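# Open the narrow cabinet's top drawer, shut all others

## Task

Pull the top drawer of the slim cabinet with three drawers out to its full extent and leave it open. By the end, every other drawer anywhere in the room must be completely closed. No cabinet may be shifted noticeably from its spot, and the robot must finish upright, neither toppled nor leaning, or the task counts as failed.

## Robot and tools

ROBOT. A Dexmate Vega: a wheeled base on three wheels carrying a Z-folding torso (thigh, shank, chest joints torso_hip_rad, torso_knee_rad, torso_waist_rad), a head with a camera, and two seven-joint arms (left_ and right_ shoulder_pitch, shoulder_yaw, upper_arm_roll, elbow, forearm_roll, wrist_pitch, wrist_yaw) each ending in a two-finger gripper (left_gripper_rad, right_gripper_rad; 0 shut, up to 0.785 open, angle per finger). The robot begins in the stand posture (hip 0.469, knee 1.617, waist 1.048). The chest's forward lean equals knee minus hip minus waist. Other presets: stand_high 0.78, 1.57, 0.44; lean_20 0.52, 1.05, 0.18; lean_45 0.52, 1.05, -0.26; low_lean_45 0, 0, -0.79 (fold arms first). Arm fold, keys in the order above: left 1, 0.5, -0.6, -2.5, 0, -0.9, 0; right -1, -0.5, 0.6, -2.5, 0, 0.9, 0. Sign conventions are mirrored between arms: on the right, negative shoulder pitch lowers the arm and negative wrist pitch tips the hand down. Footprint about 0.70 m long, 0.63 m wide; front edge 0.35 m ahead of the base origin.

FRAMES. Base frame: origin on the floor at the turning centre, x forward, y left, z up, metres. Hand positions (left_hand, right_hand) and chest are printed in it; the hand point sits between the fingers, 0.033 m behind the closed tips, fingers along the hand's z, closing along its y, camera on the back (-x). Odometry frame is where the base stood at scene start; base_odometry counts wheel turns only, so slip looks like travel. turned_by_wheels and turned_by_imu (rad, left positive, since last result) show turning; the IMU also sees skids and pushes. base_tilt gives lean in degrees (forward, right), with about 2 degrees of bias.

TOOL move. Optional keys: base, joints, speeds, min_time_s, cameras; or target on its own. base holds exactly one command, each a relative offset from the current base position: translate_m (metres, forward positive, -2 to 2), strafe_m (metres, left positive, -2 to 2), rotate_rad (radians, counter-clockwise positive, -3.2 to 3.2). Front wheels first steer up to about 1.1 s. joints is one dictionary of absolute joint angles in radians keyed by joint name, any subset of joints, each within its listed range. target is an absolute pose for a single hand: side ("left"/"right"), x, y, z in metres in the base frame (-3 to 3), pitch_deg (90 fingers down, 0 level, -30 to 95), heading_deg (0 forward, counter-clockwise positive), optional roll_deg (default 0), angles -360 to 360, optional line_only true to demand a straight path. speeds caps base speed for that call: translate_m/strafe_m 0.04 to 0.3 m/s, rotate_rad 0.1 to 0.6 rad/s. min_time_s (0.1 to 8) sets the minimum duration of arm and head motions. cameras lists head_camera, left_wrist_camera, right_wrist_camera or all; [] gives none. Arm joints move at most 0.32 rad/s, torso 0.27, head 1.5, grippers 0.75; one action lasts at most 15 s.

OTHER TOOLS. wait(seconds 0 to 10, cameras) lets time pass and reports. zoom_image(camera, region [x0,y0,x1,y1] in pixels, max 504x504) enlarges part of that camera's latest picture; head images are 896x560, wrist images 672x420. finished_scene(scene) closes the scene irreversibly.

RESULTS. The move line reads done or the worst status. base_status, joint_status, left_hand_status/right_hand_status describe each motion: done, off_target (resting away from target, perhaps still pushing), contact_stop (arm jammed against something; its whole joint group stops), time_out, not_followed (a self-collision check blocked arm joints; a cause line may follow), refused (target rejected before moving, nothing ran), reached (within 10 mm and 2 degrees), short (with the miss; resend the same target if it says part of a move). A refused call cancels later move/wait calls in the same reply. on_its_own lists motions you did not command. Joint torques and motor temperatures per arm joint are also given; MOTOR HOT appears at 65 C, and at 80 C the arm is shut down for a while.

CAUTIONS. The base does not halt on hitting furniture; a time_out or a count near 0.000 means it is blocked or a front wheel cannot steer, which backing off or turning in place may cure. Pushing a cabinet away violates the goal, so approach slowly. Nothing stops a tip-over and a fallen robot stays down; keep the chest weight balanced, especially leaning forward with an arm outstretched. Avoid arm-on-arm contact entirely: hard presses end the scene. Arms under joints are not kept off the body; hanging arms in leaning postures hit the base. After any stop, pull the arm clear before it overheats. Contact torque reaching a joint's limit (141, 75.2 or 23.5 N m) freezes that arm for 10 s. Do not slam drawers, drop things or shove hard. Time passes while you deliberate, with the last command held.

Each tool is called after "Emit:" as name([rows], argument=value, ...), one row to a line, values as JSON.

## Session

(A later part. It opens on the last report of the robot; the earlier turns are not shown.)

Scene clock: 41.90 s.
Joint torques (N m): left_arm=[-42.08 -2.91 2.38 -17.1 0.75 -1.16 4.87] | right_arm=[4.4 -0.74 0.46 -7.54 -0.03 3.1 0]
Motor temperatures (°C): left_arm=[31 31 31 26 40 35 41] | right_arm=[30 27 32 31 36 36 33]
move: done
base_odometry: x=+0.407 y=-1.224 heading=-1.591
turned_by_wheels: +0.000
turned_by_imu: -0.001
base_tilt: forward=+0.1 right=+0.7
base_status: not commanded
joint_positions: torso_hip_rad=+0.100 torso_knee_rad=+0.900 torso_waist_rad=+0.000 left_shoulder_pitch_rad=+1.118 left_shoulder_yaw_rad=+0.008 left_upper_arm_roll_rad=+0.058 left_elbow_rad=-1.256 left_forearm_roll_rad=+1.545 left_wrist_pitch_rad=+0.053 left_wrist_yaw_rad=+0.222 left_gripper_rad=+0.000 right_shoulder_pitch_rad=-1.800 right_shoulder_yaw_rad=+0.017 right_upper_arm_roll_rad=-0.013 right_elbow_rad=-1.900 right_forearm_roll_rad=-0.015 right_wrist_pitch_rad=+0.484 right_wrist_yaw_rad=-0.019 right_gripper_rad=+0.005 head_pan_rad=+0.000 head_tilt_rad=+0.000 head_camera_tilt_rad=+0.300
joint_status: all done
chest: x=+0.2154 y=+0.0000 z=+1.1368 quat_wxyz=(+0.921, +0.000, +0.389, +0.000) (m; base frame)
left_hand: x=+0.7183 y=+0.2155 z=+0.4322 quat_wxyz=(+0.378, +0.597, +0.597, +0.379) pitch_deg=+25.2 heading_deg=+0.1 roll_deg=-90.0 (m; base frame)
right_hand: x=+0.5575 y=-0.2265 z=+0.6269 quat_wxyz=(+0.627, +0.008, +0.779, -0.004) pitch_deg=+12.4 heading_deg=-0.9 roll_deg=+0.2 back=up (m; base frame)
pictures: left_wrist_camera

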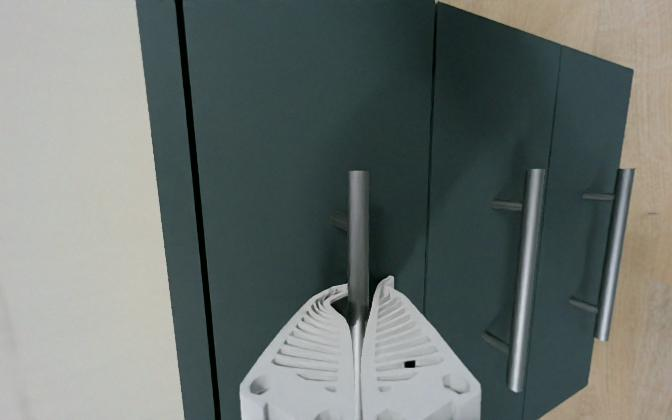

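Emit:
move(base={"translate_m":-0.37}, speeds={"translate_m":0.1}, cameras=["head_camera","left_wrist_camera"])

Emit:
move(base={"translate_m":-0.035}, speeds={"translate_m":0.05}, cameras=["head_camera","left_wrist_camera"])

Scene clock: 46.77 s.
Joint torques (N m): left_arm=[-6.29 -4.23 7.45 -6.56 1.05 -4.52 0.93] | right_arm=[3.2 -0.1 0.02 -7.37 0.2 2.93 -0.05]
Motor temperatures (°C): left_arm=[31 31 31 26 40 35 41] | right_arm=[30 27 32 32 36 36 33]
move: done
base_odometry: x=+0.414 y=-0.854 heading=-1.592
turned_by_wheels: +0.000
turned_by_imu: +0.000
base_tilt: forward=+0.1 right=+0.7
base_status: done
joint_positions: torso_hip_rad=+0.100 torso_knee_rad=+0.900 torso_waist_rad=+0.000 left_shoulder_pitch_rad=+1.116 left_shoulder_yaw_rad=+0.008 left_upper_arm_roll_rad=+0.057 left_elbow_rad=-1.257 left_forearm_roll_rad=+1.545 left_wrist_pitch_rad=+0.054 left_wrist_yaw_rad=+0.223 left_gripper_rad=+0.000 right_shoulder_pitch_rad=-1.800 right_shoulder_yaw_rad=+0.017 right_upper_arm_roll_rad=-0.013 right_elbow_rad=-1.900 right_forearm_roll_rad=-0.015 right_wrist_pitch_rad=+0.484 right_wrist_yaw_rad=-0.019 right_gripper_rad=+0.005 head_pan_rad=+0.000 head_tilt_rad=+0.000 head_camera_tilt_rad=+0.300
joint_status: not commanded
chest: x=+0.2155 y=+0.0000 z=+1.1368 quat_wxyz=(+0.921, +0.000, +0.389, +0.000) (m; base frame)
left_hand: x=+0.7199 y=+0.2161 z=+0.4339 quat_wxyz=(+0.379, +0.596, +0.597, +0.380) pitch_deg=+25.0 heading_deg=+0.1 roll_deg=-89.9 (m; base frame)
right_hand: x=+0.5576 y=-0.2265 z=+0.6269 quat_wxyz=(+0.627, +0.008, +0.779, -0.004) pitch_deg=+12.4 heading_deg=-0.9 roll_deg=+0.2 back=up (m; base frame)
pictures: head_camera, left_wrist_camera

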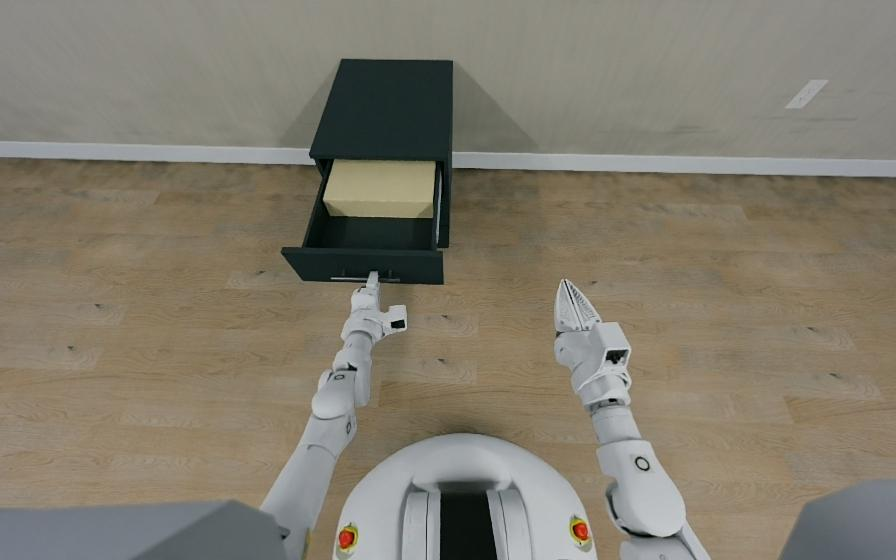

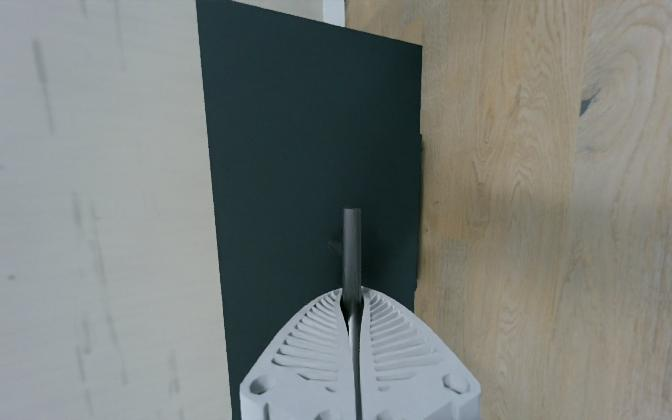

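Scene clock: 48.17 s.
Joint torques (N m): left_arm=[-2.9 -4.59 8.22 -3.27 0.74 -3.26 0.05] | right_arm=[3.51 -0.33 0.01 -7.09 0.2 2.72 -0.09]
Motor temperatures (°C): left_arm=[31 31 31 26 40 35 41] | right_arm=[29 27 32 32 36 36 33]
move: done
base_odometry: x=+0.415 y=-0.819 heading=-1.592
turned_by_wheels: -0.001
turned_by_imu: -0.001
base_tilt: forward=+0.1 right=+0.8
base_status: done
joint_positions: torso_hip_rad=+0.100 torso_knee_rad=+0.900 torso_waist_rad=+0.000 left_shoulder_pitch_rad=+1.116 left_shoulder_yaw_rad=+0.008 left_upper_arm_roll_rad=+0.057 left_elbow_rad=-1.258 left_forearm_roll_rad=+1.545 left_wrist_pitch_rad=+0.053 left_wrist_yaw_rad=+0.224 left_gripper_rad=+0.000 right_shoulder_pitch_rad=-1.800 right_shoulder_yaw_rad=+0.017 right_upper_arm_roll_rad=-0.013 right_elbow_rad=-1.900 right_forearm_roll_rad=-0.015 right_wrist_pitch_rad=+0.484 right_wrist_yaw_rad=-0.019 right_gripper_rad=+0.005 head_pan_rad=+0.000 head_tilt_rad=+0.000 head_camera_tilt_rad=+0.300
joint_status: not commanded
chest: x=+0.2155 y=+0.0000 z=+1.1368 quat_wxyz=(+0.921, +0.000, +0.389, +0.000) (m; base frame)
left_hand: x=+0.7201 y=+0.2159 z=+0.4343 quat_wxyz=(+0.380, +0.596, +0.597, +0.381) pitch_deg=+25.0 heading_deg=+0.1 roll_deg=-90.0 (m; base frame)
right_hand: x=+0.5576 y=-0.2265 z=+0.6270 quat_wxyz=(+0.627, +0.008, +0.779, -0.004) pitch_deg=+12.4 heading_deg=-0.9 roll_deg=+0.2 back=up (m; base frame)
pictures: head_camera, left_wrist_camera

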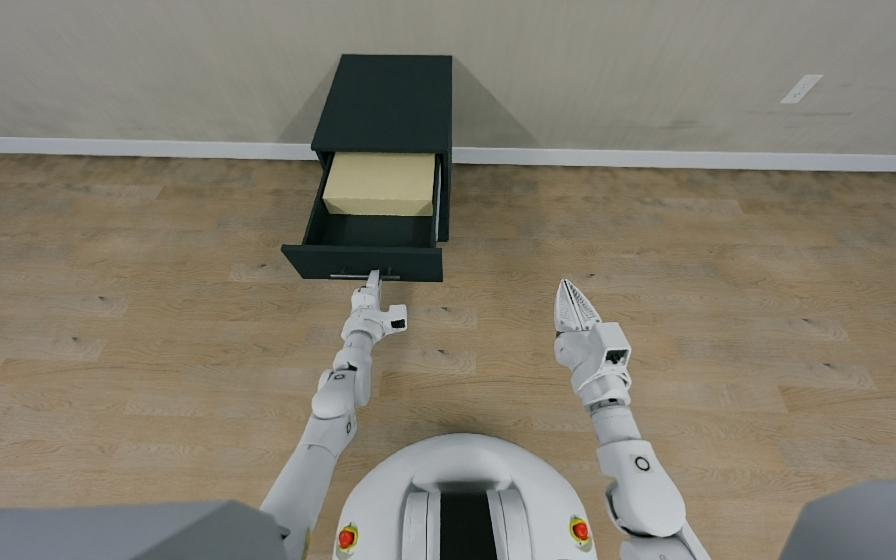

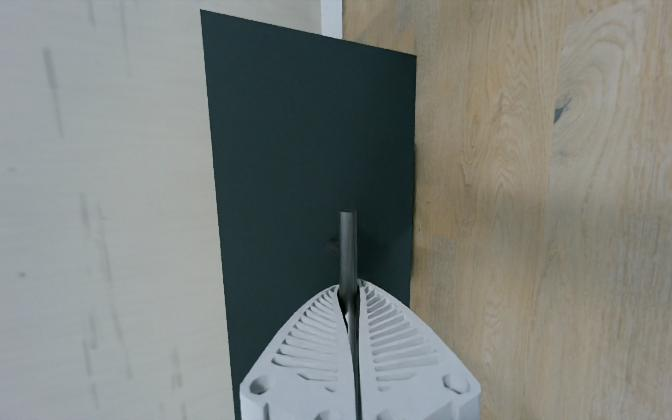

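Emit:
move(base={"translate_m":-0.03}, speeds={"translate_m":0.05}, cameras=["head_camera","left_wrist_camera"])

Scene clock: 49.67 s.
Joint torques (N m): left_arm=[-2.72 -2.78 2.91 -6.31 0.06 0.02 0.78] | right_arm=[2.68 -0.74 0.17 -7.87 -0.06 3.45 -0.23]
Motor temperatures (°C): left_arm=[31 31 31 26 40 35 41] | right_arm=[29 27 32 32 36 36 33]
move: done
base_odometry: x=+0.416 y=-0.789 heading=-1.593
turned_by_wheels: -0.001
turned_by_imu: -0.001
base_tilt: forward=+0.1 right=+0.7
base_status: done
joint_positions: torso_hip_rad=+0.100 torso_knee_rad=+0.900 torso_waist_rad=+0.000 left_shoulder_pitch_rad=+1.116 left_shoulder_yaw_rad=+0.008 left_upper_arm_roll_rad=+0.058 left_elbow_rad=-1.257 left_forearm_roll_rad=+1.546 left_wrist_pitch_rad=+0.053 left_wrist_yaw_rad=+0.224 left_gripper_rad=+0.000 right_shoulder_pitch_rad=-1.800 right_shoulder_yaw_rad=+0.017 right_upper_arm_roll_rad=-0.013 right_elbow_rad=-1.900 right_forearm_roll_rad=-0.015 right_wrist_pitch_rad=+0.484 right_wrist_yaw_rad=-0.019 right_gripper_rad=+0.005 head_pan_rad=+0.000 head_tilt_rad=+0.000 head_camera_tilt_rad=+0.300
joint_status: not commanded
chest: x=+0.2154 y=+0.0000 z=+1.1369 quat_wxyz=(+0.921, +0.000, +0.389, +0.000) (m; base frame)
left_hand: x=+0.7200 y=+0.2152 z=+0.4341 quat_wxyz=(+0.380, +0.596, +0.596, +0.380) pitch_deg=+25.0 heading_deg=+0.0 roll_deg=-90.0 (m; base frame)
right_hand: x=+0.5576 y=-0.2265 z=+0.6270 quat_wxyz=(+0.627, +0.008, +0.779, -0.004) pitch_deg=+12.4 heading_deg=-0.9 roll_deg=+0.2 back=up (m; base frame)
pictures: head_camera, left_wrist_camera

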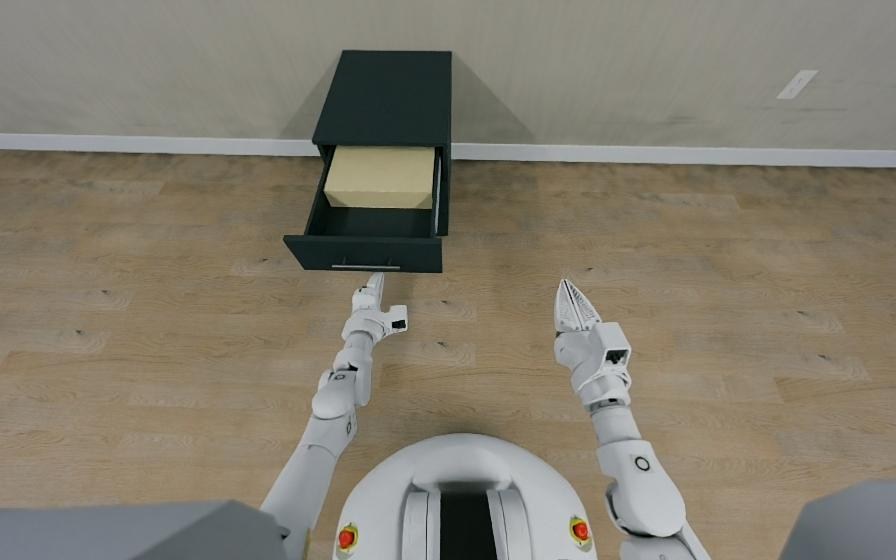

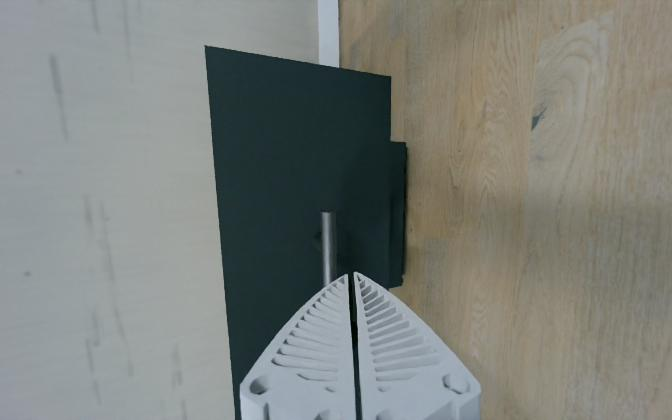

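Emit:
finished_scene(scene=3)

The scene is finished: the task was done.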